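# Lift ring off stake, lay it flat in blue tray

## Task

Remove the ring from the stake and set it down so it rests flat on the bottom surface of the blue tray.

## Robot and tools

Robot: two six-joint arms with parallel two-finger grippers, named left_arm and right_arm, mounted on opposite sides of a table. left_arm's base is at about (+0.047, +0.464, +0.122) m on the +y side; right_arm's is at about (-0.023, -0.455, +0.135) m on the -y side. The arm names do not match the sides seen in images. Cameras: cam_head_left, cam_head_right, cam_left_wrist, cam_right_wrist, each 896x504.

Frames: the scene frame has its origin at table centre, +z up, and the table surface at z = +0.020 m. Reported hand positions, orientations (end_effector_quat_wxyz), velocities and Hand targets use the scene frame. Motion offsets instead use each arm's own Hand target axes: the gripper's +x runs along the fingers and the fingers close along its y. end_effector_position is the point between the fingers, 3 to 4 cm short of the tips; only the last 1.5 cm of each finger face is flat. Printed positions and orientations can be a few cm off, more at long reach.

Command row: 14 numbers, each in [-1, 1], always covering both arms: dx, dy, dz, rx, ry, rz, opening for left_arm, then the same seven for right_arm. The six pose numbers are an offset, not a pose, measured from that arm's Hand target as it stood when the action or move began. A value of 1.0 equals 0.6 m of travel or 180 degrees; rx, ry, rz form a single rotation vector. Opening is absolute: +1 fully open (0.080 m), -1 fully closed; empty fingers touch near -0.78. Closing fully takes at least about 0.6 s. Zeros on the six pose numbers re-request the current Hand target; a 0 in the opening slot is a real command, so resend the current opening to leave a gripper alone.

execute_actions(actions, cameras): actions is a list of actions; each action is up to 15 rows, one per 1/30 s step, and a short action repeats its final row to fill 15 steps (one action = 0.5 s). All rows of one action count from the same start pose, not from the row before; a new action starts from the new Hand target, so repeating an offset moves further. An empty list returns images and the full status. cameras: list of names, ["all"], or []; an unknown name invalidates the call.

move(target, speed, blend, opening_speed, grip_force, blocking, cameras): drives each gripper on a straight line. target is one 14-number row or a list of up to 15 rows; every row is an offset from the Hand targets at the move's start. speed in m/s, 0.002 to 4.3, default 0.25 (rotation up to twice that in rad/s), one value or one per target. blend in metres rounds corners in a list; 0 stops at each point. opening_speed: opening units per second, at least 0.2. grip_force: newtons per finger pad, 8 to 34, one number or one per arm, persists until changed. blocking=false returns after about 0.5 s while the move continues. The whole move is capped at 10 s. Paths do not avoid obstacles or the other arm; faster moves lag, stray and hit harder. Avoid paths passing near an arm's own base. The result adds a move: line: done, off_target, moving, held, blocked or fault, plus limits=paced (pose clipped) or limits=held (steps withheld). done means within 8 mm and 2 degrees; neither done nor off_target tells you about contact. blocked means the gripper stopped far from its goal; arms then hold still.

wait(seconds 0 to 10): lets time pass with commands held; an ongoing move continues. stop(): brakes a running move. zoom_image(camera, region [x0, y0, x1, y1] in pixels, at most 504 by 504) enlarges part of the latest image from that camera. read_manual(section) returns licence text only. finished_scene(scene 1 to 3) ends the scene irreversibly; the ring must already be resting flat in the tray with nothing holding it.

Control behaviour: each step, commanded orientation is limited to 32 degrees from the measured one. Friction and weight leave the gripper low, short or tilted, especially far out; check position and tilt after every move and correct with an explicit offset. Looking or waiting does not close the gap. To grip, command an opening roughly 0.08 below grip_measured at first contact; less gives a lighter grip.

Result lines: end_effector_position (m), quaternion, velocities (omitted when joints read within noise), Hand target, Tool commands, grip_measured (same scale as opening, may read about 2 mm off, narrower when squeezing), grip_effort_n (motor effort, negative closing, not pad force), Joint positions (last number = opening in m), Joint torques, External joint torques (outside load estimate, includes held weight), motor temperatures, and step readings of position for action calls.

Avoid: dropping the ring or releasing it while it moves, fast impacts, hard pushes, anything leaving the table, gripper-to-gripper or arm-to-arm contact, and the wrist camera cable touching things. An arm pressing on something keeps pressing; command its target back past the gripper to relieve it. Joint contact load limits (N m): waist 18.2, shoulder 22.5, elbow 22.4, wrist pitch 5.92, wrist yaw 5.9, wrist roll 5.54; exceeding one stops that arm 10 s. Large single-step jumps can trip an over-speed fault. Long stretching, pushing or holding heats motors; MOTOR HOT appears from 50 °C and 95 °C triggers an over-temperature stop. Loose objects may occasionally be nudged by the scene.

Each tool is called after ">>>" as name(argument=value, ...), one argument or row to a line, values as JSON.

## Session

>>> execute_actions(
  actions=[],
)

Scene clock: 0.00 s.
left_arm: end_effector_position=(+0.3483, +0.4556, +0.1649) grip_measured=+1.000 grip_effort_n=n/a end_effector_quat_wxyz=(+0.603, +0.505, +0.266, -0.558) | right_arm: end_effector_position=(-0.2262, -0.0480, +0.2826) grip_measured=+1.000 grip_effort_n=n/a end_effector_quat_wxyz=(+0.526, -0.386, +0.007, +0.758)
Joint positions: left_arm=[1.774 1.645 0.888 -0.642 0.457 1.926 0.08] | right_arm=[0.546 1.687 1.094 -0.075 0.3 -0.283 0.08]
Joint velocities: within noise
Joint torques (N m): no reading
External joint torques (N m): no reading
Motor temperatures (°C): left_arm=[28 28 28 29 28 31] | right_arm=[26 28 28 32 31 34]
Heat: left arm: hottest wrist roll 31 °C (+0.0 °C/min); right arm: hottest wrist roll 34 °C (+0.0 °C/min).
Hand target: left_arm +0.3493, +0.4556, +0.1664; +0.603, +0.507, +0.265, -0.556 | right_arm -0.2267, -0.0471, +0.2868; +0.528, -0.381, +0.005, +0.759
Tool commands: left_gripper/opening=+1.0 right_gripper/opening=+1.0

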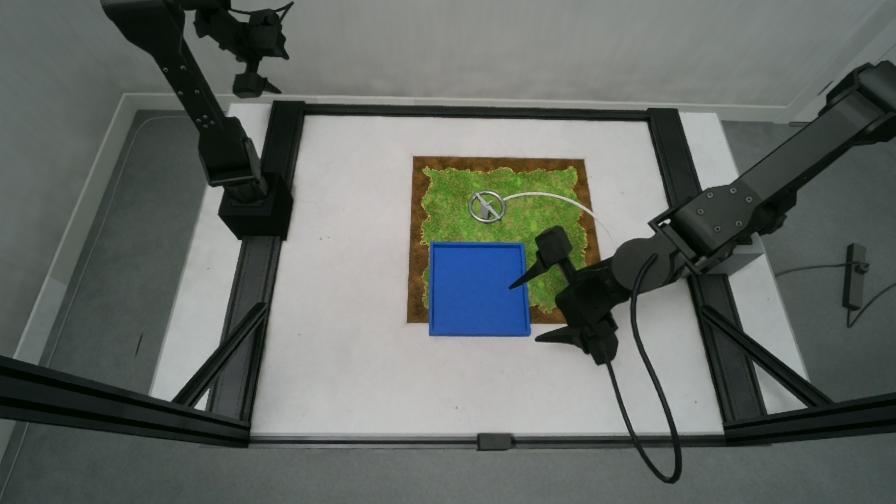

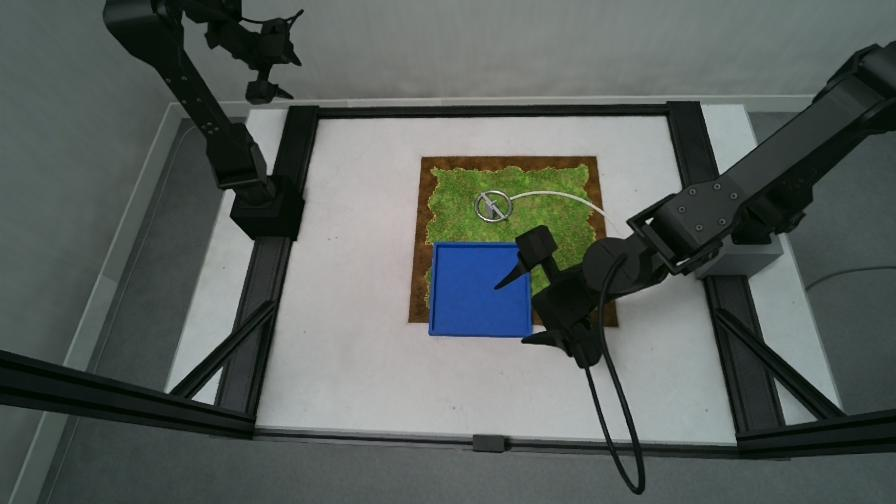

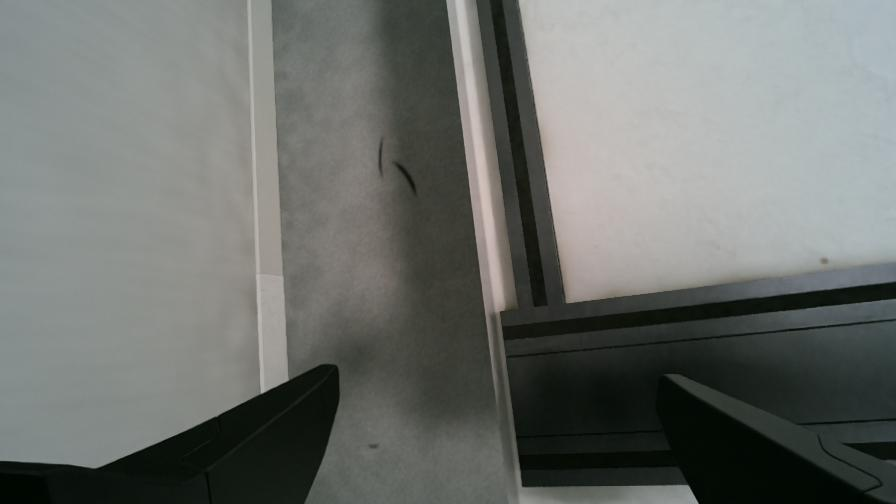

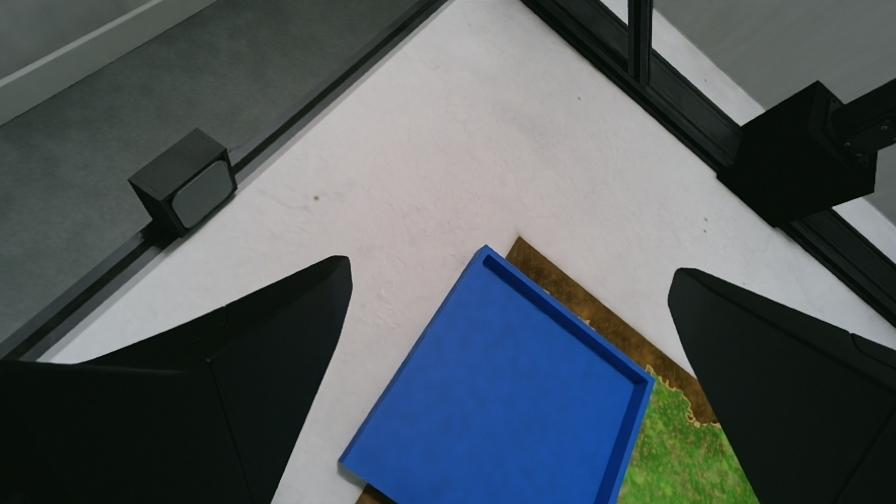

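>>> zoom_image(
  camera="cam_head_left",
  region=[450, 175, 530, 235],
)

>>> zoom_image(
  camera="cam_head_right",
  region=[450, 175, 530, 235],
)

>>> zoom_image(
  camera="cam_head_left",
  region=[500, 180, 640, 260],
)

Scaled by 6.300.

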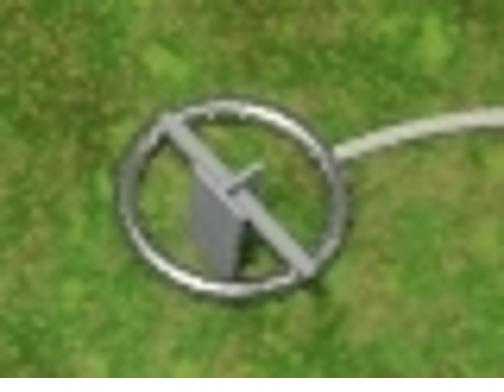

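Scaled by 6.300.

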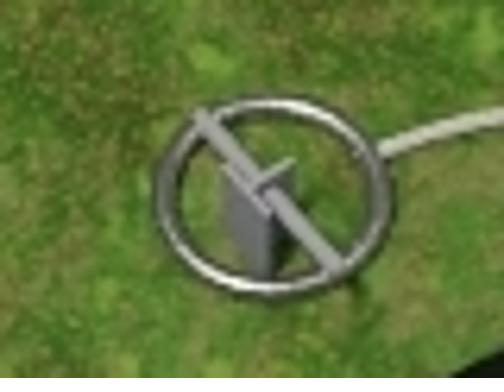

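Scaled by 3.600.

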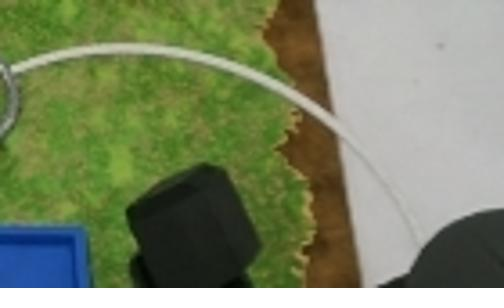

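>>> move(
  target=[0, 0, 0, 0, 0, 0, 1, 0.0525, -0.3585, -0.3613, 0.443, 0.320, -0.082, 1],
  speed=0.35,
  cameras=["cam_head_left", "cam_right_wrist"],
)

Scene clock: 72.43 s.
left_arm: end_effector_position=(+0.3483, +0.4556, +0.1649) grip_measured=+1.000 grip_effort_n=4.0 end_effector_quat_wxyz=(+0.603, +0.505, +0.266, -0.558) | right_arm: end_effector_position=(+0.0669, -0.0181, +0.2031) grip_measured=+1.000 grip_effort_n=-1.6 end_effector_quat_wxyz=(+0.660, -0.260, +0.655, +0.260)
Joint positions: left_arm=[1.774 1.645 0.888 -0.642 0.457 1.926 0.08] | right_arm=[-0.215 2.288 1.983 -1.261 0.007 0.617 0.08]
Joint torques (N m): left_arm=[-0.09 -6.87 6.16 0.64 0.34 -0.04] | right_arm=[0.16 -10.43 7.18 0.14 -0.15 0.14]
External joint torques (N m): left_arm=[-0.07 -1.32 1.12 0.12 0.02 -0.03] | right_arm=[0.16 -0.18 1.69 -0.22 -0.19 0.14]
Motor temperatures (°C): left_arm=[28 35 32 30 28 31] | right_arm=[26 39 32 38 31 34]
Heat: left arm: hottest shoulder 35 °C (+4.0 °C/min); right arm: hottest shoulder 39 °C (+7.1 °C/min).
Hand target: left_arm +0.3493, +0.4556, +0.1664; +0.603, +0.507, +0.265, -0.556 | right_arm +0.0659, -0.0157, +0.1996; +0.658, -0.259, +0.658, +0.259
Off the commanded pose: left_arm 0.002 m, 0 deg | right_arm 0.004 m, 0 deg.
move: done
Images, in order (width x height): cam_head_left 896x504, cam_right_wrist 896x504.

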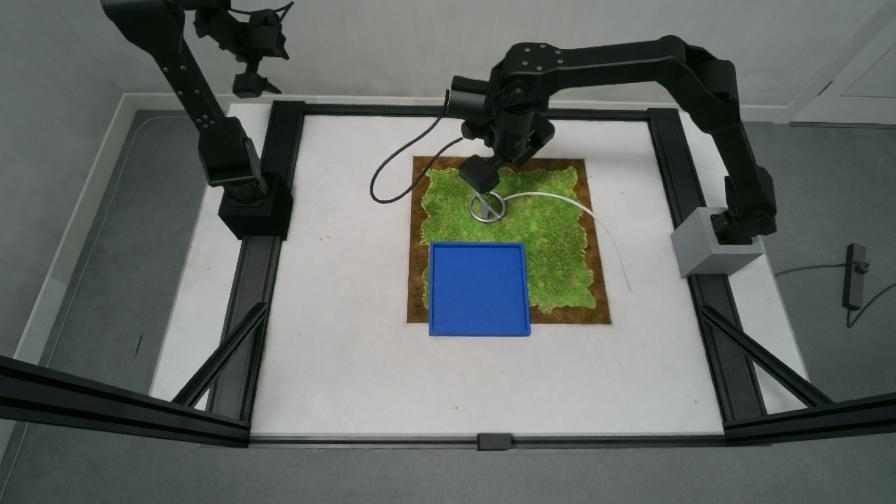

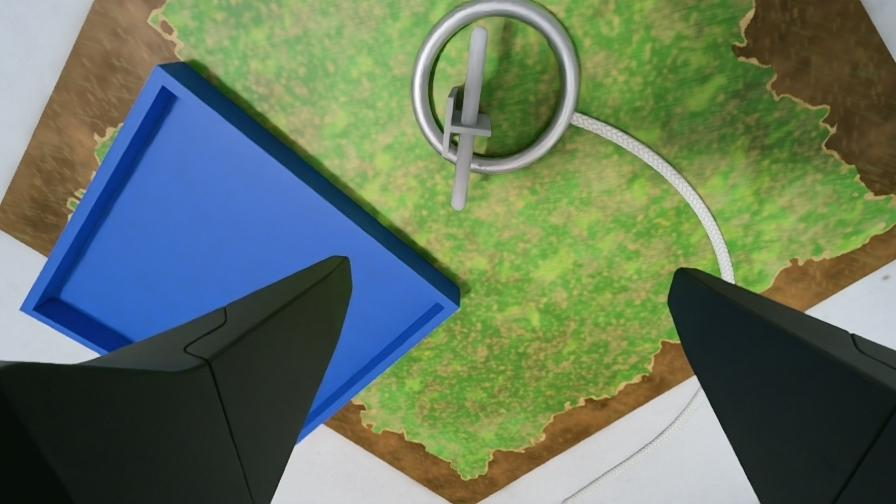

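>>> move(
  target=[0, 0, 0, 0, 0, 0, 1, 0.158, -0.077, 0.0653, 0.03, 0, 0, -0.1],
  cameras=["cam_right_wrist"],
)

Scene clock: 91.57 s.
left_arm: end_effector_position=(+0.3483, +0.4556, +0.1649) grip_measured=+1.000 grip_effort_n=4.0 end_effector_quat_wxyz=(+0.603, +0.505, +0.266, -0.558) | right_arm: end_effector_position=(+0.1271, -0.0230, +0.1087) grip_measured=-0.098 grip_effort_n=-15.1 end_effector_quat_wxyz=(+0.673, -0.226, +0.667, +0.227)
Joint positions: left_arm=[1.774 1.645 0.888 -0.642 0.457 1.926 0.08] | right_arm=[-0.347 2.423 1.838 -0.978 0.005 0.587 0.031]
Joint torques (N m): left_arm=[-0.06 -6.87 6.14 0.63 0.34 -0.04] | right_arm=[0.04 -11.51 5.93 0.32 -0.1 -0.12]
External joint torques (N m): left_arm=[-0.07 -1.28 1.08 0.11 0.03 -0.02] | right_arm=[0.02 -0.83 0.76 -0.01 -0.13 -0.12]
Heat: left arm: hottest shoulder 36 °C (+3.0 °C/min); right arm: hottest shoulder 40 °C (+5.0 °C/min).
Hand target: left_arm +0.3493, +0.4556, +0.1664; +0.603, +0.507, +0.265, -0.556 | right_arm +0.1260, -0.0227, +0.1048; +0.670, -0.228, +0.669, +0.228
Off the commanded pose: left_arm 0.002 m, 0 deg | right_arm 0.004 m, 1 deg.
move: done
Images, in order (width x height): cam_right_wrist 896x504.

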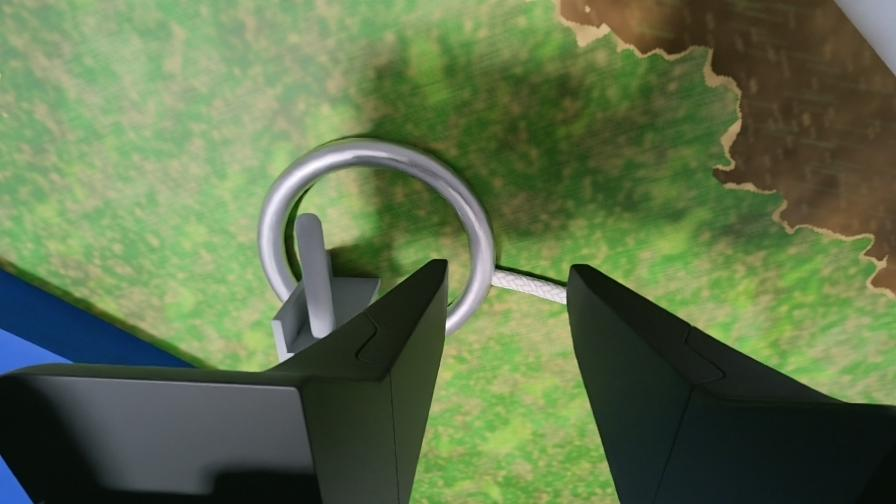

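>>> move(
  target=[0, 0, 0, 0, 0, 0, 1, 0.05, 0.0105, 0, 0, 0, 0, -0.1],
  speed=0.12,
  cameras=["cam_right_wrist"],
)

Scene clock: 99.33 s.
left_arm: end_effector_position=(+0.3483, +0.4556, +0.1649) grip_measured=+1.000 grip_effort_n=4.4 end_effector_quat_wxyz=(+0.603, +0.505, +0.266, -0.558) | right_arm: end_effector_position=(+0.1246, -0.0162, +0.0811) grip_measured=-0.098 grip_effort_n=-15.1 end_effector_quat_wxyz=(+0.674, -0.226, +0.665, +0.231)
Joint positions: left_arm=[1.774 1.645 0.888 -0.642 0.457 1.926 0.08] | right_arm=[-0.337 2.484 1.833 -0.906 0.005 0.59 0.031]
Joint torques (N m): left_arm=[-0.11 -6.88 6.17 0.64 0.34 -0.04] | right_arm=[0.22 -11.33 5.26 0.33 -0.1 0.15]
External joint torques (N m): left_arm=[-0.08 -1.3 1.12 0.12 0.02 -0.02] | right_arm=[0.3 -0.67 0.32 0.03 -0.14 0.15]
Heat: left arm: hottest shoulder 36 °C (+2.0 °C/min); right arm: hottest shoulder 40 °C (+3.0 °C/min).
Hand target: left_arm +0.3493, +0.4556, +0.1664; +0.603, +0.507, +0.265, -0.556 | right_arm +0.1223, -0.0177, +0.0747; +0.670, -0.228, +0.669, +0.228
Off the commanded pose: left_arm 0.002 m, 0 deg | right_arm 0.007 m, 1 deg.
move: done
Images, in order (width x height): cam_right_wrist 896x504.

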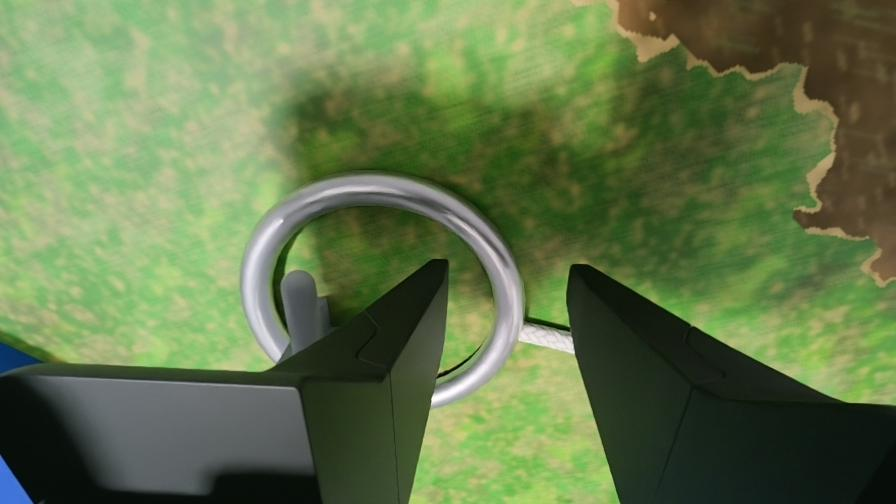

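>>> move(
  target=[0, 0, 0, 0, 0, 0, 1, 0.023, 0, 0.005, 0, 0, 0, -0.1],
  speed=0.08,
  cameras=["cam_right_wrist"],
)

Scene clock: 111.83 s.
left_arm: end_effector_position=(+0.3483, +0.4556, +0.1649) grip_measured=+1.000 grip_effort_n=3.5 end_effector_quat_wxyz=(+0.603, +0.505, +0.266, -0.558) | right_arm: end_effector_position=(+0.1248, -0.0156, +0.0664) grip_measured=-0.098 grip_effort_n=-15.1 end_effector_quat_wxyz=(+0.672, -0.227, +0.666, +0.230)
Joint positions: left_arm=[1.774 1.645 0.888 -0.642 0.457 1.926 0.08] | right_arm=[-0.337 2.517 1.833 -0.878 0.005 0.59 0.031]
Joint torques (N m): left_arm=[-0.1 -6.89 6.16 0.64 0.33 -0.03] | right_arm=[-0.15 -11.14 6.02 0.33 -0.1 0.04]
External joint torques (N m): left_arm=[-0.13 -1.25 1.03 0.1 0.02 -0.02] | right_arm=[-0.13 -0.3 1.07 0 -0.13 0.04]
Heat: left arm: hottest shoulder 36 °C (+2.0 °C/min); right arm: hottest shoulder 43 °C (+5.0 °C/min).
Hand target: left_arm +0.3493, +0.4556, +0.1664; +0.603, +0.507, +0.265, -0.556 | right_arm +0.1247, -0.0158, +0.0610; +0.670, -0.228, +0.669, +0.228
Off the commanded pose: left_arm 0.002 m, 0 deg | right_arm 0.006 m, 1 deg.
move: done
Images, in order (width x height): cam_right_wrist 896x504.

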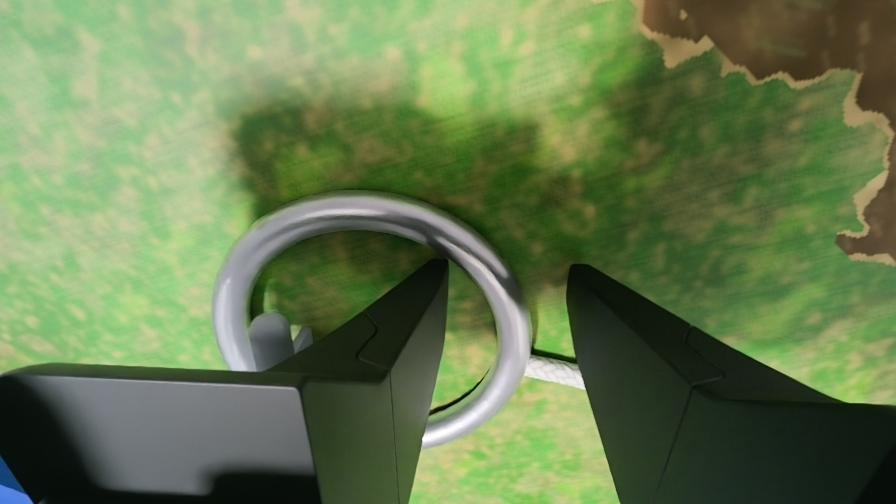

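>>> move(
  target=[0,0,0,0,0,0,1,0,0,0,0,0,0,-0.72],
  opening_speed=0.5,
  cameras=["cam_right_wrist"],
)

Scene clock: 135.20 s.
left_arm: end_effector_position=(+0.3483, +0.4556, +0.1649) grip_measured=+1.000 grip_effort_n=4.9 end_effector_quat_wxyz=(+0.603, +0.505, +0.266, -0.558) | right_arm: end_effector_position=(+0.1174, -0.0154, +0.0664) grip_measured=-0.596 grip_effort_n=-83.5 end_effector_quat_wxyz=(+0.665, -0.232, +0.670, +0.235)
Joint positions: left_arm=[1.774 1.645 0.888 -0.642 0.457 1.926 0.08] | right_arm=[-0.325 2.517 1.833 -0.888 -0.007 0.588 0.008]
Joint torques (N m): left_arm=[-0.09 -6.88 6.16 0.64 0.35 -0.03] | right_arm=[-1.03 -11.19 5.94 1 0.28 0.12]
External joint torques (N m): left_arm=[-0.09 -1.22 1.04 0.11 0.03 -0.02] | right_arm=[-1.04 -0.21 0.93 0.68 0.26 0.12]
Motor temperatures (°C): left_arm=[28 36 33 30 28 31] | right_arm=[26 47 34 33 30 34]
Heat: left arm: hottest shoulder 36 °C (+1.0 °C/min); right arm: hottest shoulder 47 °C (+7.1 °C/min).
Hand target: left_arm +0.3493, +0.4556, +0.1664; +0.603, +0.507, +0.265, -0.556 | right_arm +0.1245, -0.0157, +0.0610; +0.670, -0.228, +0.669, +0.228
Off the commanded pose: left_arm 0.002 m, 0 deg | right_arm 0.009 m, 1 deg.
move: off_target (right_arm)
Images, in order (width x height): cam_right_wrist 896x504.

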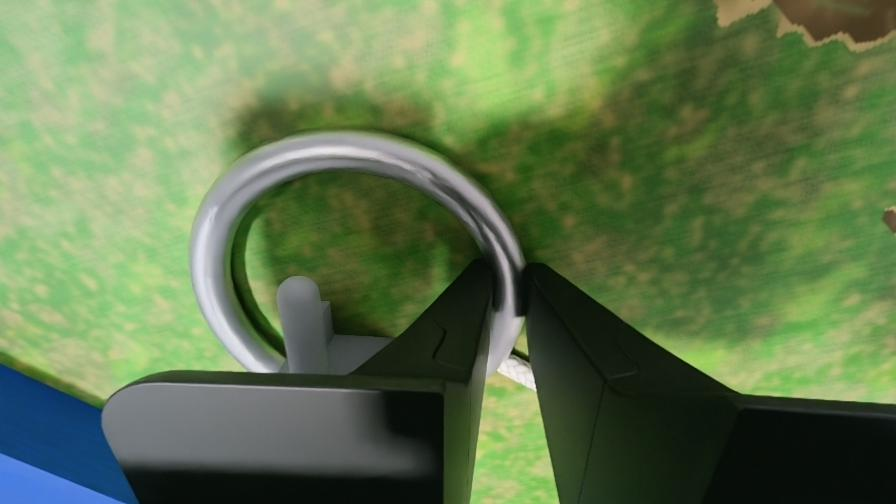

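>>> move(
  target=[0,0,0,0,0,0,1,-0.034,0.022,0,0,0,0,-0.72],
  speed=0.1,
  cameras=["cam_right_wrist"],
)

Scene clock: 149.70 s.
left_arm: end_effector_position=(+0.3483, +0.4556, +0.1649) grip_measured=+1.000 grip_effort_n=4.0 end_effector_quat_wxyz=(+0.603, +0.505, +0.266, -0.558) | right_arm: end_effector_position=(+0.1116, -0.0100, +0.0803) grip_measured=-0.606 grip_effort_n=-83.5 end_effector_quat_wxyz=(+0.663, -0.234, +0.673, +0.229)
Joint positions: left_arm=[1.774 1.645 0.888 -0.642 0.457 1.926 0.08] | right_arm=[-0.31 2.518 1.895 -0.962 -0.007 0.608 0.008]
Joint torques (N m): left_arm=[-0.1 -6.87 6.16 0.64 0.34 -0.04] | right_arm=[-0.42 -12.23 7.59 0.4 0.3 0.21]
External joint torques (N m): left_arm=[-0.11 -1.27 1.08 0.11 0.03 -0.03] | right_arm=[-0.42 -1.15 2.48 0.1 0.28 0.21]
Heat: left arm: hottest shoulder 37 °C (+1.0 °C/min); right arm: hottest shoulder 48 °C (+8.0 °C/min).
Hand target: left_arm +0.3493, +0.4556, +0.1664; +0.603, +0.507, +0.265, -0.556 | right_arm +0.1166, -0.0055, +0.0814; +0.670, -0.228, +0.669, +0.228
Off the commanded pose: left_arm 0.002 m, 0 deg | right_arm 0.007 m, 1 deg.
move: done
Images, in order (width x height): cam_right_wrist 896x504.

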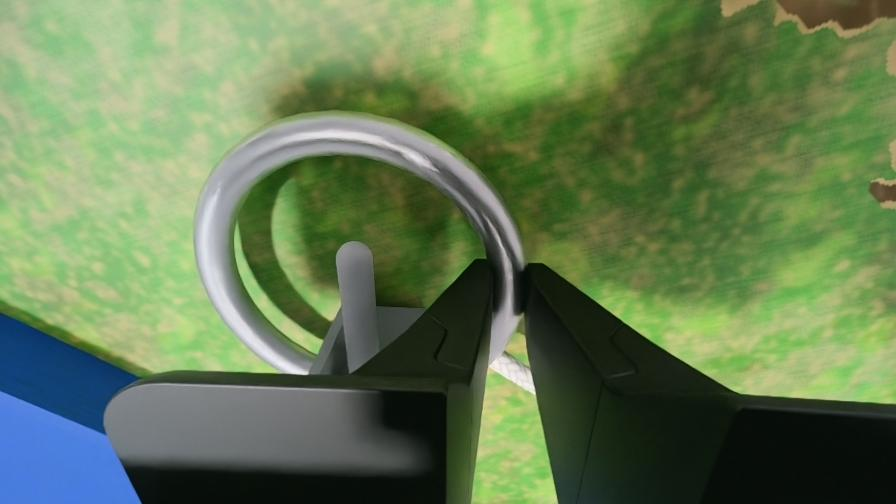

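>>> move(
  target=[0,0,0,0,0,0,1,-0.012,0.0,-0.009,0,-0.111,0,-0.72],
  speed=0.1,
  cameras=["cam_right_wrist","cam_head_left"],
)

Scene clock: 170.43 s.
left_arm: end_effector_position=(+0.3483, +0.4556, +0.1649) grip_measured=+1.000 grip_effort_n=4.4 end_effector_quat_wxyz=(+0.603, +0.505, +0.266, -0.558) | right_arm: end_effector_position=(+0.1034, -0.0146, +0.0733) grip_measured=-0.606 grip_effort_n=-83.5 end_effector_quat_wxyz=(+0.761, -0.202, +0.557, +0.264)
Joint positions: left_arm=[1.774 1.645 0.888 -0.642 0.457 1.926 0.08] | right_arm=[-0.229 2.336 1.477 -0.482 0.199 0.654 0.008]
Joint torques (N m): left_arm=[-0.09 -6.89 6.15 0.65 0.34 -0.04] | right_arm=[-0.77 -15.94 5.58 1.24 0.87 0.24]
External joint torques (N m): left_arm=[-0.05 -1.28 1.08 0.12 0.02 -0.02] | right_arm=[-0.77 -6.05 0.73 0.57 0.72 0.24]
Heat: left arm: hottest shoulder 37 °C (+1.0 °C/min); right arm: hottest shoulder 49 °C (+6.1 °C/min).
Hand target: left_arm +0.3493, +0.4556, +0.1664; +0.603, +0.507, +0.265, -0.556 | right_arm +0.1123, -0.0087, +0.0886; +0.776, -0.185, +0.543, +0.264
Off the commanded pose: left_arm 0.002 m, 0 deg | right_arm 0.019 m, 3 deg.
move: off_target (right_arm)
Images, in order (width x height): cam_head_left 896x504, cam_right_wrist 896x504.

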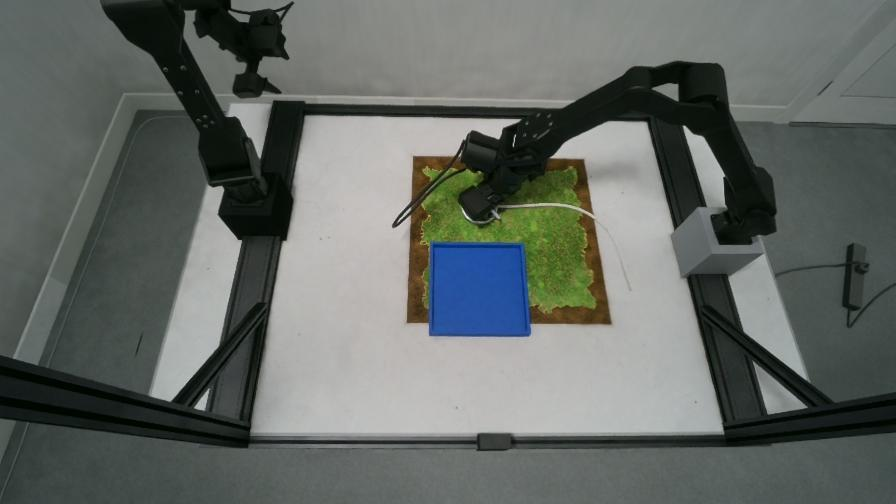

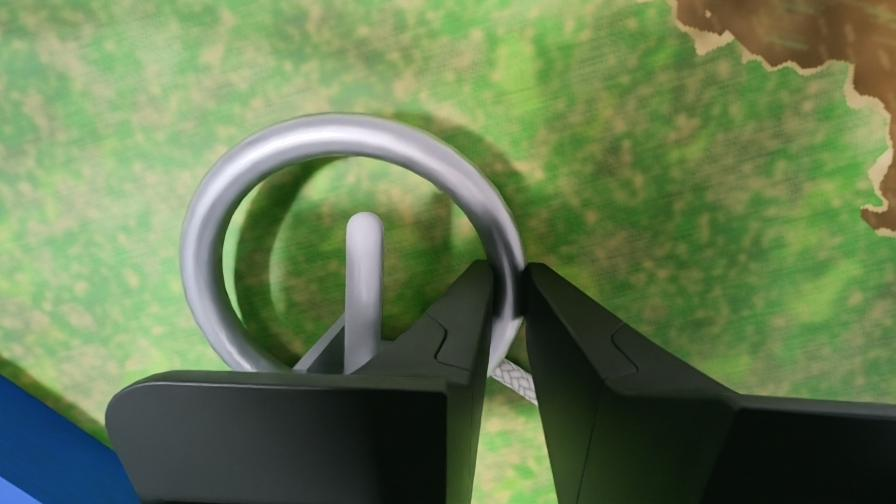

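>>> move(
  target=[0,0,0,0,0,0,1,-0.036,0.0,0.019,0,-0.111,0,-0.72],
  speed=0.1,
  cameras=["cam_right_wrist"],
)

Scene clock: 188.83 s.
left_arm: end_effector_position=(+0.3483, +0.4556, +0.1649) grip_measured=+1.000 grip_effort_n=4.4 end_effector_quat_wxyz=(+0.603, +0.505, +0.266, -0.558) | right_arm: end_effector_position=(+0.0976, -0.0190, +0.0837) grip_measured=-0.606 grip_effort_n=-83.5 end_effector_quat_wxyz=(+0.837, -0.173, +0.427, +0.297)
Joint positions: left_arm=[1.774 1.645 0.888 -0.642 0.457 1.926 0.08] | right_arm=[-0.147 2.227 1.188 -0.07 0.422 0.627 0.008]
Joint torques (N m): left_arm=[-0.09 -6.89 6.15 0.64 0.33 -0.04] | right_arm=[-1.78 -16.94 6.79 2.25 1.49 0.13]
External joint torques (N m): left_arm=[-0.09 -1.29 1.11 0.12 0.02 -0.03] | right_arm=[-1.8 -7.88 2.18 1.27 1.25 0.13]
Motor temperatures (°C): left_arm=[27 37 33 30 28 31] | right_arm=[26 55 34 35 32 34]
Heat: left arm: hottest shoulder 37 °C (+1.0 °C/min); right arm: hottest shoulder 55 °C (+9.0 °C/min). Fold the right arm in close to its base, or ease its load, before you think long.
Hand target: left_arm +0.3493, +0.4556, +0.1664; +0.603, +0.507, +0.265, -0.556 | right_arm +0.1148, -0.0067, +0.1128; +0.858, -0.136, +0.400, +0.292
Off the commanded pose: left_arm 0.002 m, 0 deg | right_arm 0.036 m, 6 deg.
MOTOR HOT: joint 2 (shoulder) of the right arm reports 55 °C; the controller stops that arm at 95 °C. To cool a motor, set the load down, stop pushing, or move to a pose that needs little force.
move: off_target (right_arm)
Images, in order (width x height): cam_right_wrist 896x504.

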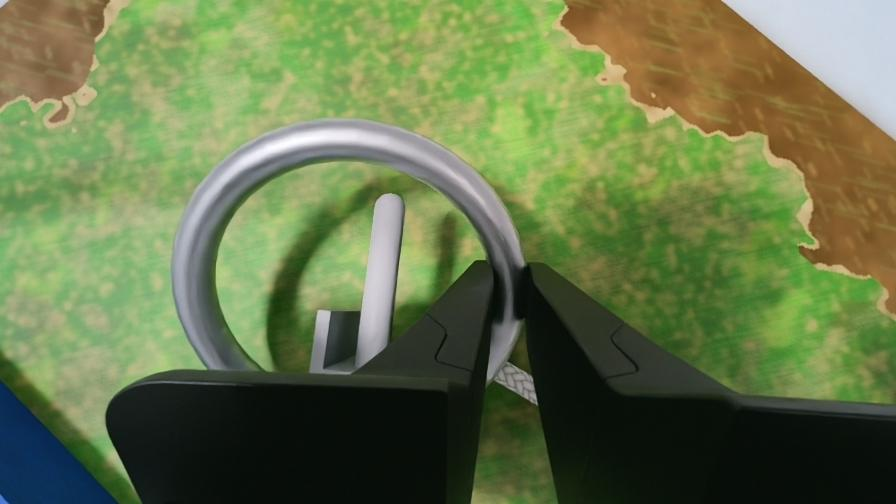

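>>> zoom_image(
  camera="cam_right_wrist",
  region=[160, 100, 560, 400],
)

>>> execute_actions(
  actions=[],
  cameras=["cam_head_right","cam_head_left"],
)

>>> zoom_image(
  camera="cam_head_right",
  region=[380, 120, 620, 260],
)

>>> zoom_image(
  camera="cam_head_left",
  region=[430, 140, 610, 260],
)

Scaled by 1.260.

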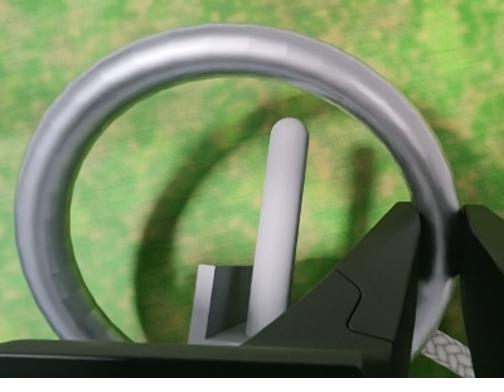

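Scene clock: 213.73 s.
left_arm: end_effector_position=(+0.3483, +0.4556, +0.1649) grip_measured=+1.000 grip_effort_n=4.4 end_effector_quat_wxyz=(+0.603, +0.505, +0.266, -0.558) | right_arm: end_effector_position=(+0.0977, -0.0189, +0.0838) grip_measured=-0.606 grip_effort_n=-83.5 end_effector_quat_wxyz=(+0.837, -0.172, +0.426, +0.296)
Joint positions: left_arm=[1.774 1.645 0.888 -0.642 0.457 1.926 0.08] | right_arm=[-0.147 2.227 1.188 -0.07 0.423 0.627 0.008]
Joint velocities: within noise
Joint torques (N m): left_arm=[-0.1 -6.87 6.15 0.64 0.34 -0.04] | right_arm=[-1.78 -16.93 6.77 2.23 1.47 0.13]
External joint torques (N m): left_arm=[-0.12 -1.2 1.02 0.1 0.02 -0.03] | right_arm=[-1.8 -7.76 2.07 1.23 1.22 0.13]
Motor temperatures (°C): left_arm=[27 37 33 30 28 31] | right_arm=[26 61 34 42 34 34]
Heat: left arm: hottest shoulder 37 °C (+0.0 °C/min); right arm: hottest shoulder 61 °C (+13.1 °C/min). Fold the right arm in close to its base, or ease its load, before you think long.
Hand target: left_arm +0.3493, +0.4556, +0.1664; +0.603, +0.507, +0.265, -0.556 | right_arm +0.1148, -0.0067, +0.1127; +0.858, -0.136, +0.400, +0.292
Tool commands: left_gripper/opening=+1.0 right_gripper/opening=-0.72
Off the commanded pose: left_arm 0.002 m, 0 deg | right_arm 0.036 m, 6 deg.
MOTOR HOT: still on. Joint 2 (shoulder) of the right arm reports 61 °C.
Images, in order (width x height): cam_head_left 896x504, cam_head_right 896x504.

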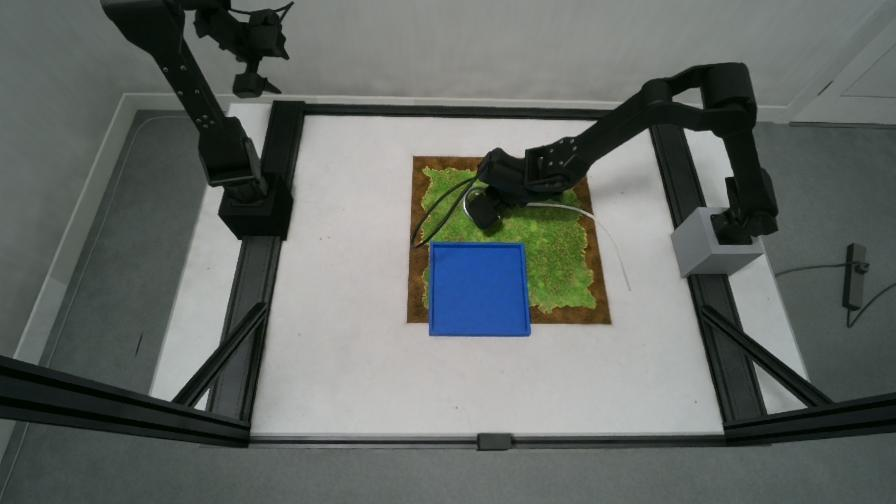

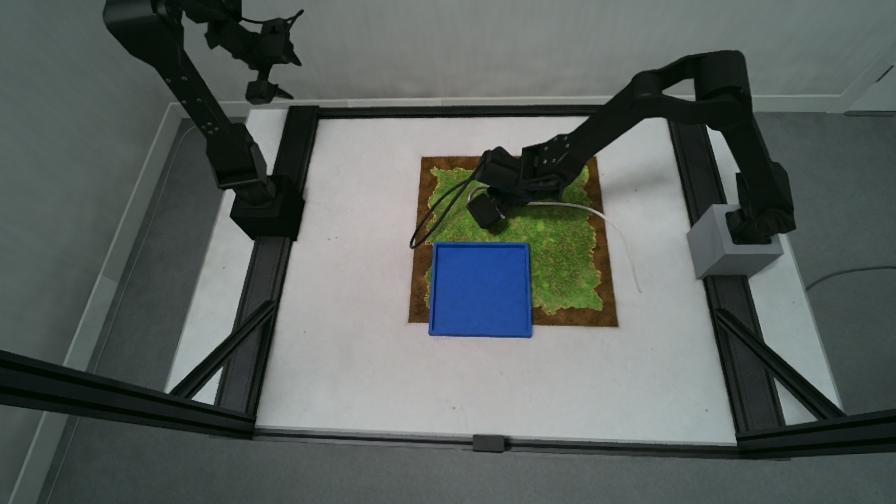

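Scaled by 2.100.

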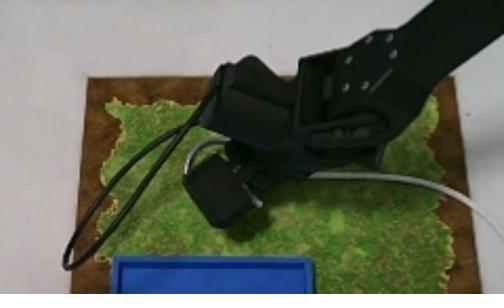

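Scaled by 2.800.

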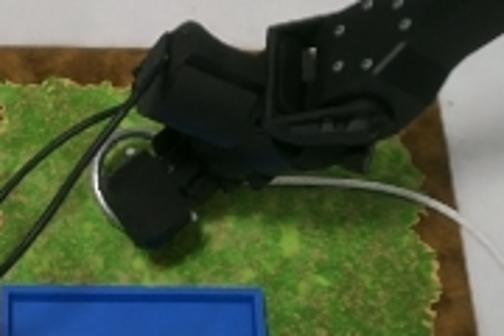

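>>> move(
  target=[0,0,0,0,0,0,1,-0.0133,0.0,-0.0367,0,0,0,-0.72],
  speed=0.08,
  cameras=["cam_right_wrist"],
)

Scene clock: 242.10 s.
left_arm: end_effector_position=(+0.3483, +0.4556, +0.1649) grip_measured=+1.000 grip_effort_n=4.4 end_effector_quat_wxyz=(+0.603, +0.505, +0.266, -0.558) | right_arm: end_effector_position=(+0.0934, -0.0260, +0.0884) grip_measured=-0.606 grip_effort_n=-83.5 end_effector_quat_wxyz=(+0.849, -0.156, +0.412, +0.291)
Joint positions: left_arm=[1.774 1.645 0.888 -0.642 0.457 1.926 0.08] | right_arm=[-0.127 2.195 1.128 -0.018 0.463 0.661 0.008]
Joint torques (N m): left_arm=[-0.1 -6.85 6.15 0.65 0.35 -0.03] | right_arm=[-0.26 -14.81 5.16 1.43 0.81 0.24]
External joint torques (N m): left_arm=[-0.13 -1.23 1.04 0.11 0.03 -0.02] | right_arm=[-0.24 -5.95 0.61 0.42 0.53 0.23]
Motor temperatures (°C): left_arm=[27 37 33 30 28 31] | right_arm=[26 66 35 45 35 34]
Heat: left arm: hottest shoulder 37 °C (+0.0 °C/min); right arm: hottest shoulder 66 °C (+13.2 °C/min). Fold the right arm in close to its base, or ease its load, before you think long.
Hand target: left_arm +0.3493, +0.4556, +0.1664; +0.603, +0.507, +0.265, -0.556 | right_arm +0.0974, -0.0201, +0.1047; +0.858, -0.136, +0.400, +0.292
Off the commanded pose: left_arm 0.002 m, 0 deg | right_arm 0.018 m, 3 deg.
MOTOR HOT: still on. Joint 2 (shoulder) of the right arm reports 66 °C.
move: off_target (right_arm)
Images, in order (width x height): cam_right_wrist 896x504.

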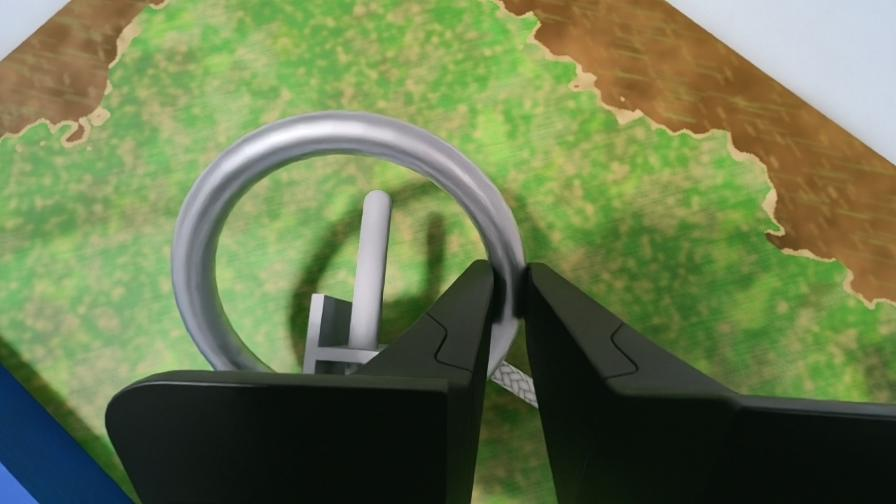

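>>> move(
  target=[
    [0,0,0,0,0,0,1,-0.006,-0.015,-0.004,0,0,0,-0.72],
    [0,0,0,0,0,0,1,-0.018,-0.015,-0.0085,0,-0.083,0,-0.72],
  ],
  speed=0.1,
  blend=[0.005,0],
  cameras=["cam_right_wrist"],
)

Scene clock: 298.33 s.
left_arm: end_effector_position=(+0.3483, +0.4556, +0.1649) grip_measured=+1.000 grip_effort_n=5.3 end_effector_quat_wxyz=(+0.603, +0.505, +0.266, -0.558) | right_arm: end_effector_position=(+0.0888, -0.0372, +0.1024) grip_measured=-0.606 grip_effort_n=-83.5 end_effector_quat_wxyz=(+0.895, -0.109, +0.296, +0.314)
Joint positions: left_arm=[1.774 1.645 0.888 -0.642 0.457 1.926 0.08] | right_arm=[-0.065 2.16 0.901 0.412 0.646 0.587 0.008]
Joint torques (N m): left_arm=[-0.09 -6.89 6.17 0.65 0.34 -0.04] | right_arm=[-0.56 -10.31 5.17 2.01 1.05 0.05]
External joint torques (N m): left_arm=[-0.12 -1.29 1.1 0.12 0.03 -0.02] | right_arm=[-0.56 -2.25 1.17 0.79 0.75 0.04]
Motor temperatures (°C): left_arm=[27 38 33 29 28 30] | right_arm=[26 61 32 38 33 34]
Heat: left arm: hottest shoulder 38 °C (+1.0 °C/min); right arm: hottest shoulder 61 °C (-5.1 °C/min). Fold the right arm in close to its base, or ease its load, before you think long.
Hand target: left_arm +0.3493, +0.4556, +0.1664; +0.603, +0.507, +0.265, -0.556 | right_arm +0.0944, -0.0339, +0.1098; +0.903, -0.097, +0.285, +0.307
Off the commanded pose: left_arm 0.002 m, 0 deg | right_arm 0.010 m, 2 deg.
MOTOR HOT: still on. Joint 2 (shoulder) of the right arm reports 61 °C.
move: off_target (right_arm); blend cut to 0.0049 m at target 1
Images, in order (width x height): cam_right_wrist 896x504.

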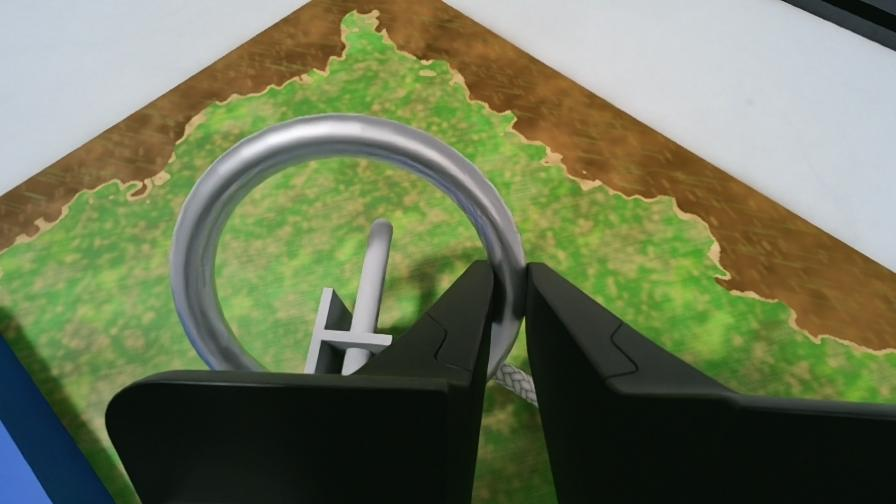

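>>> move(
  target=[0,0,0,0,0,0,1,0.005,0.0,-0.025,0,0,0,-0.72],
  speed=0.1,
  cameras=["cam_right_wrist"],
)

Scene clock: 315.77 s.
left_arm: end_effector_position=(+0.3483, +0.4556, +0.1649) grip_measured=+1.000 grip_effort_n=4.4 end_effector_quat_wxyz=(+0.603, +0.505, +0.266, -0.558) | right_arm: end_effector_position=(+0.0867, -0.0369, +0.0966) grip_measured=-0.606 grip_effort_n=-83.5 end_effector_quat_wxyz=(+0.899, -0.101, +0.289, +0.314)
Joint positions: left_arm=[1.774 1.645 0.888 -0.642 0.457 1.926 0.08] | right_arm=[-0.055 2.188 0.891 0.467 0.662 0.593 0.008]
Joint torques (N m): left_arm=[-0.1 -6.88 6.15 0.64 0.34 -0.04] | right_arm=[-0.22 -8.59 4.35 1.64 0.82 0.23]
External joint torques (N m): left_arm=[-0.13 -1.27 1.03 0.1 0.03 -0.02] | right_arm=[-0.17 -0.57 0.58 0.43 0.52 0.23]
Motor temperatures (°C): left_arm=[27 38 33 29 28 30] | right_arm=[26 58 33 39 33 34]
Heat: left arm: hottest shoulder 38 °C (+0.0 °C/min); right arm: hottest shoulder 58 °C (-6.0 °C/min). Fold the right arm in close to its base, or ease its load, before you think long.
Hand target: left_arm +0.3493, +0.4556, +0.1664; +0.603, +0.507, +0.265, -0.556 | right_arm +0.0895, -0.0377, +0.0957; +0.903, -0.097, +0.285, +0.307
Off the commanded pose: left_arm 0.002 m, 0 deg | right_arm 0.003 m, 1 deg.
MOTOR HOT: still on. Joint 2 (shoulder) of the right arm reports 58 °C.
move: done
Images, in order (width x height): cam_right_wrist 896x504.

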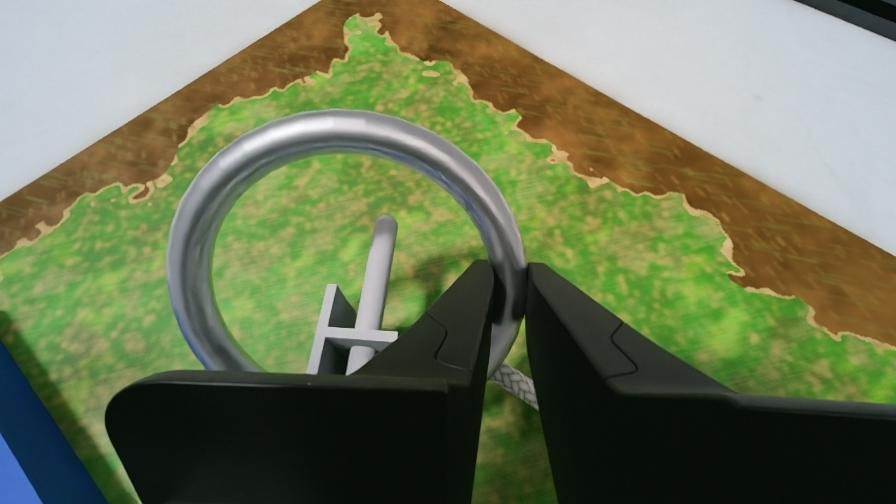

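>>> move(
  target=[
    [0,0,0,0,0,0,1,0.002,-0.011,-0.015,0,0,0,-0.72],
  ],
  speed=0.1,
  cameras=["cam_right_wrist"],
)

>>> zoom_image(
  camera="cam_right_wrist",
  region=[160, 100, 560, 400],
)

Scene clock: 323.80 s.
left_arm: end_effector_position=(+0.3483, +0.4556, +0.1649) grip_measured=+1.000 grip_effort_n=4.0 end_effector_quat_wxyz=(+0.603, +0.505, +0.266, -0.558) | right_arm: end_effector_position=(+0.0877, -0.0439, +0.0895) grip_measured=-0.606 grip_effort_n=-83.5 end_effector_quat_wxyz=(+0.900, -0.098, +0.287, +0.313)
Joint positions: left_arm=[1.774 1.645 0.888 -0.642 0.457 1.926 0.08] | right_arm=[-0.057 2.204 0.859 0.52 0.665 0.593 0.008]
Joint torques (N m): left_arm=[-0.11 -6.87 6.16 0.64 0.34 -0.04] | right_arm=[-0.28 -8.46 3.9 1.55 0.66 0.13]
External joint torques (N m): left_arm=[-0.14 -1.26 1.09 0.11 0.02 -0.02] | right_arm=[-0.29 -0.54 0.3 0.32 0.36 0.13]
Motor temperatures (°C): left_arm=[27 38 33 29 28 30] | right_arm=[26 56 33 40 33 34]
Heat: left arm: hottest shoulder 38 °C (+0.0 °C/min); right arm: hottest shoulder 56 °C (-7.0 °C/min). Fold the right arm in close to its base, or ease its load, before you think long.
Hand target: left_arm +0.3493, +0.4556, +0.1664; +0.603, +0.507, +0.265, -0.556 | right_arm +0.0902, -0.0454, +0.0877; +0.903, -0.097, +0.285, +0.307
Off the commanded pose: left_arm 0.002 m, 0 deg | right_arm 0.004 m, 1 deg.
MOTOR HOT: still on. Joint 2 (shoulder) of the right arm reports 56 °C.
move: done
Images, in order (width x height): cam_right_wrist 896x504.

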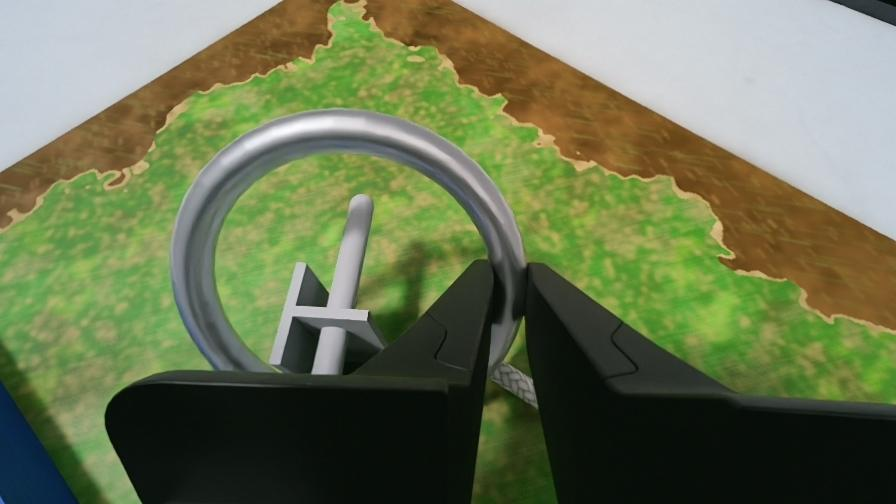

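Scaled by 1.260.

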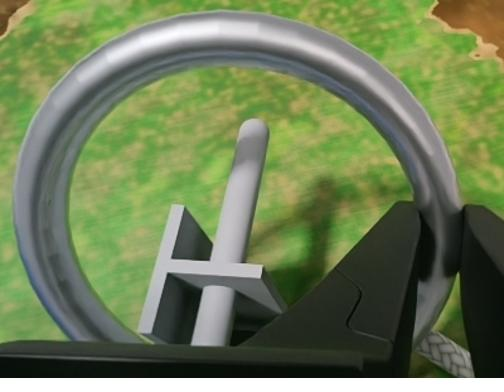

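>>> move(
  target=[
    [0,0,0,0,0,0,1,-0.070,0,-0.045,0,0,0,-0.72],
  ],
  speed=0.1,
  cameras=["cam_right_wrist"],
)

>>> zoom_image(
  camera="cam_right_wrist",
  region=[160, 100, 560, 400],
)

Scene clock: 334.87 s.
left_arm: end_effector_position=(+0.3483, +0.4556, +0.1649) grip_measured=+1.000 grip_effort_n=4.4 end_effector_quat_wxyz=(+0.603, +0.505, +0.266, -0.558) | right_arm: end_effector_position=(+0.0503, -0.0790, +0.0801) grip_measured=-0.606 grip_effort_n=-83.5 end_effector_quat_wxyz=(+0.899, -0.111, +0.291, +0.307)
Joint positions: left_arm=[1.774 1.645 0.888 -0.642 0.457 1.926 0.08] | right_arm=[0.063 2.167 0.745 0.487 0.745 0.717 0.008]
Joint torques (N m): left_arm=[-0.11 -6.87 6.13 0.64 0.34 -0.03] | right_arm=[0.1 -11.86 3.29 1.16 0.74 0.19]
External joint torques (N m): left_arm=[-0.12 -1.26 1.06 0.12 0.03 -0.02] | right_arm=[0.1 -4.66 0.21 0.06 0.38 0.18]
Motor temperatures (°C): left_arm=[27 38 33 29 28 30] | right_arm=[26 56 32 39 33 34]
Heat: left arm: hottest shoulder 38 °C (+0.0 °C/min); right arm: hottest shoulder 56 °C (-6.0 °C/min). Fold the right arm in close to its base, or ease its load, before you think long.
Hand target: left_arm +0.3493, +0.4556, +0.1664; +0.603, +0.507, +0.265, -0.556 | right_arm +0.0507, -0.0758, +0.0897; +0.903, -0.097, +0.285, +0.307
Off the commanded pose: left_arm 0.002 m, 0 deg | right_arm 0.010 m, 2 deg.
MOTOR HOT: still on. Joint 2 (shoulder) of the right arm reports 56 °C.
move: off_target (right_arm)
Images, in order (width x height): cam_right_wrist 896x504.

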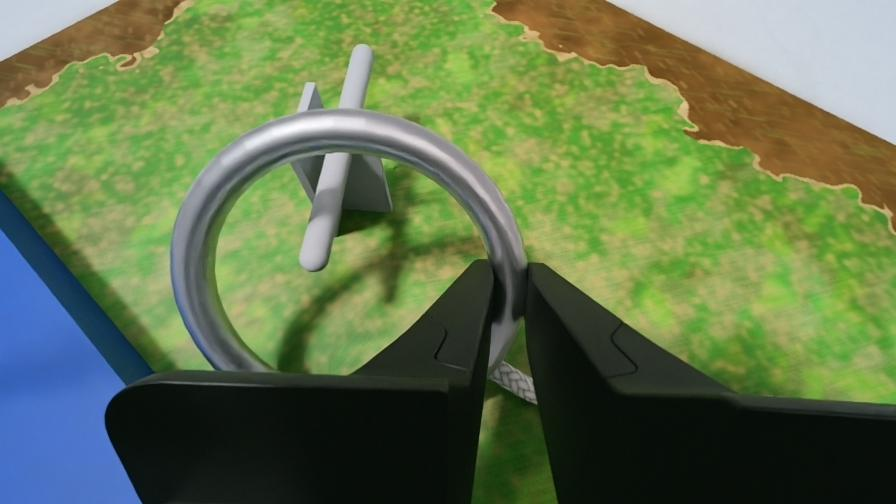

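Scaled by 1.260.

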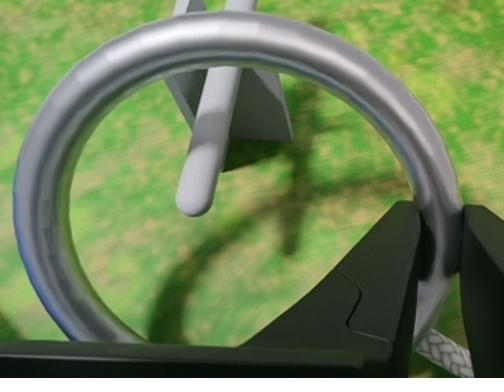

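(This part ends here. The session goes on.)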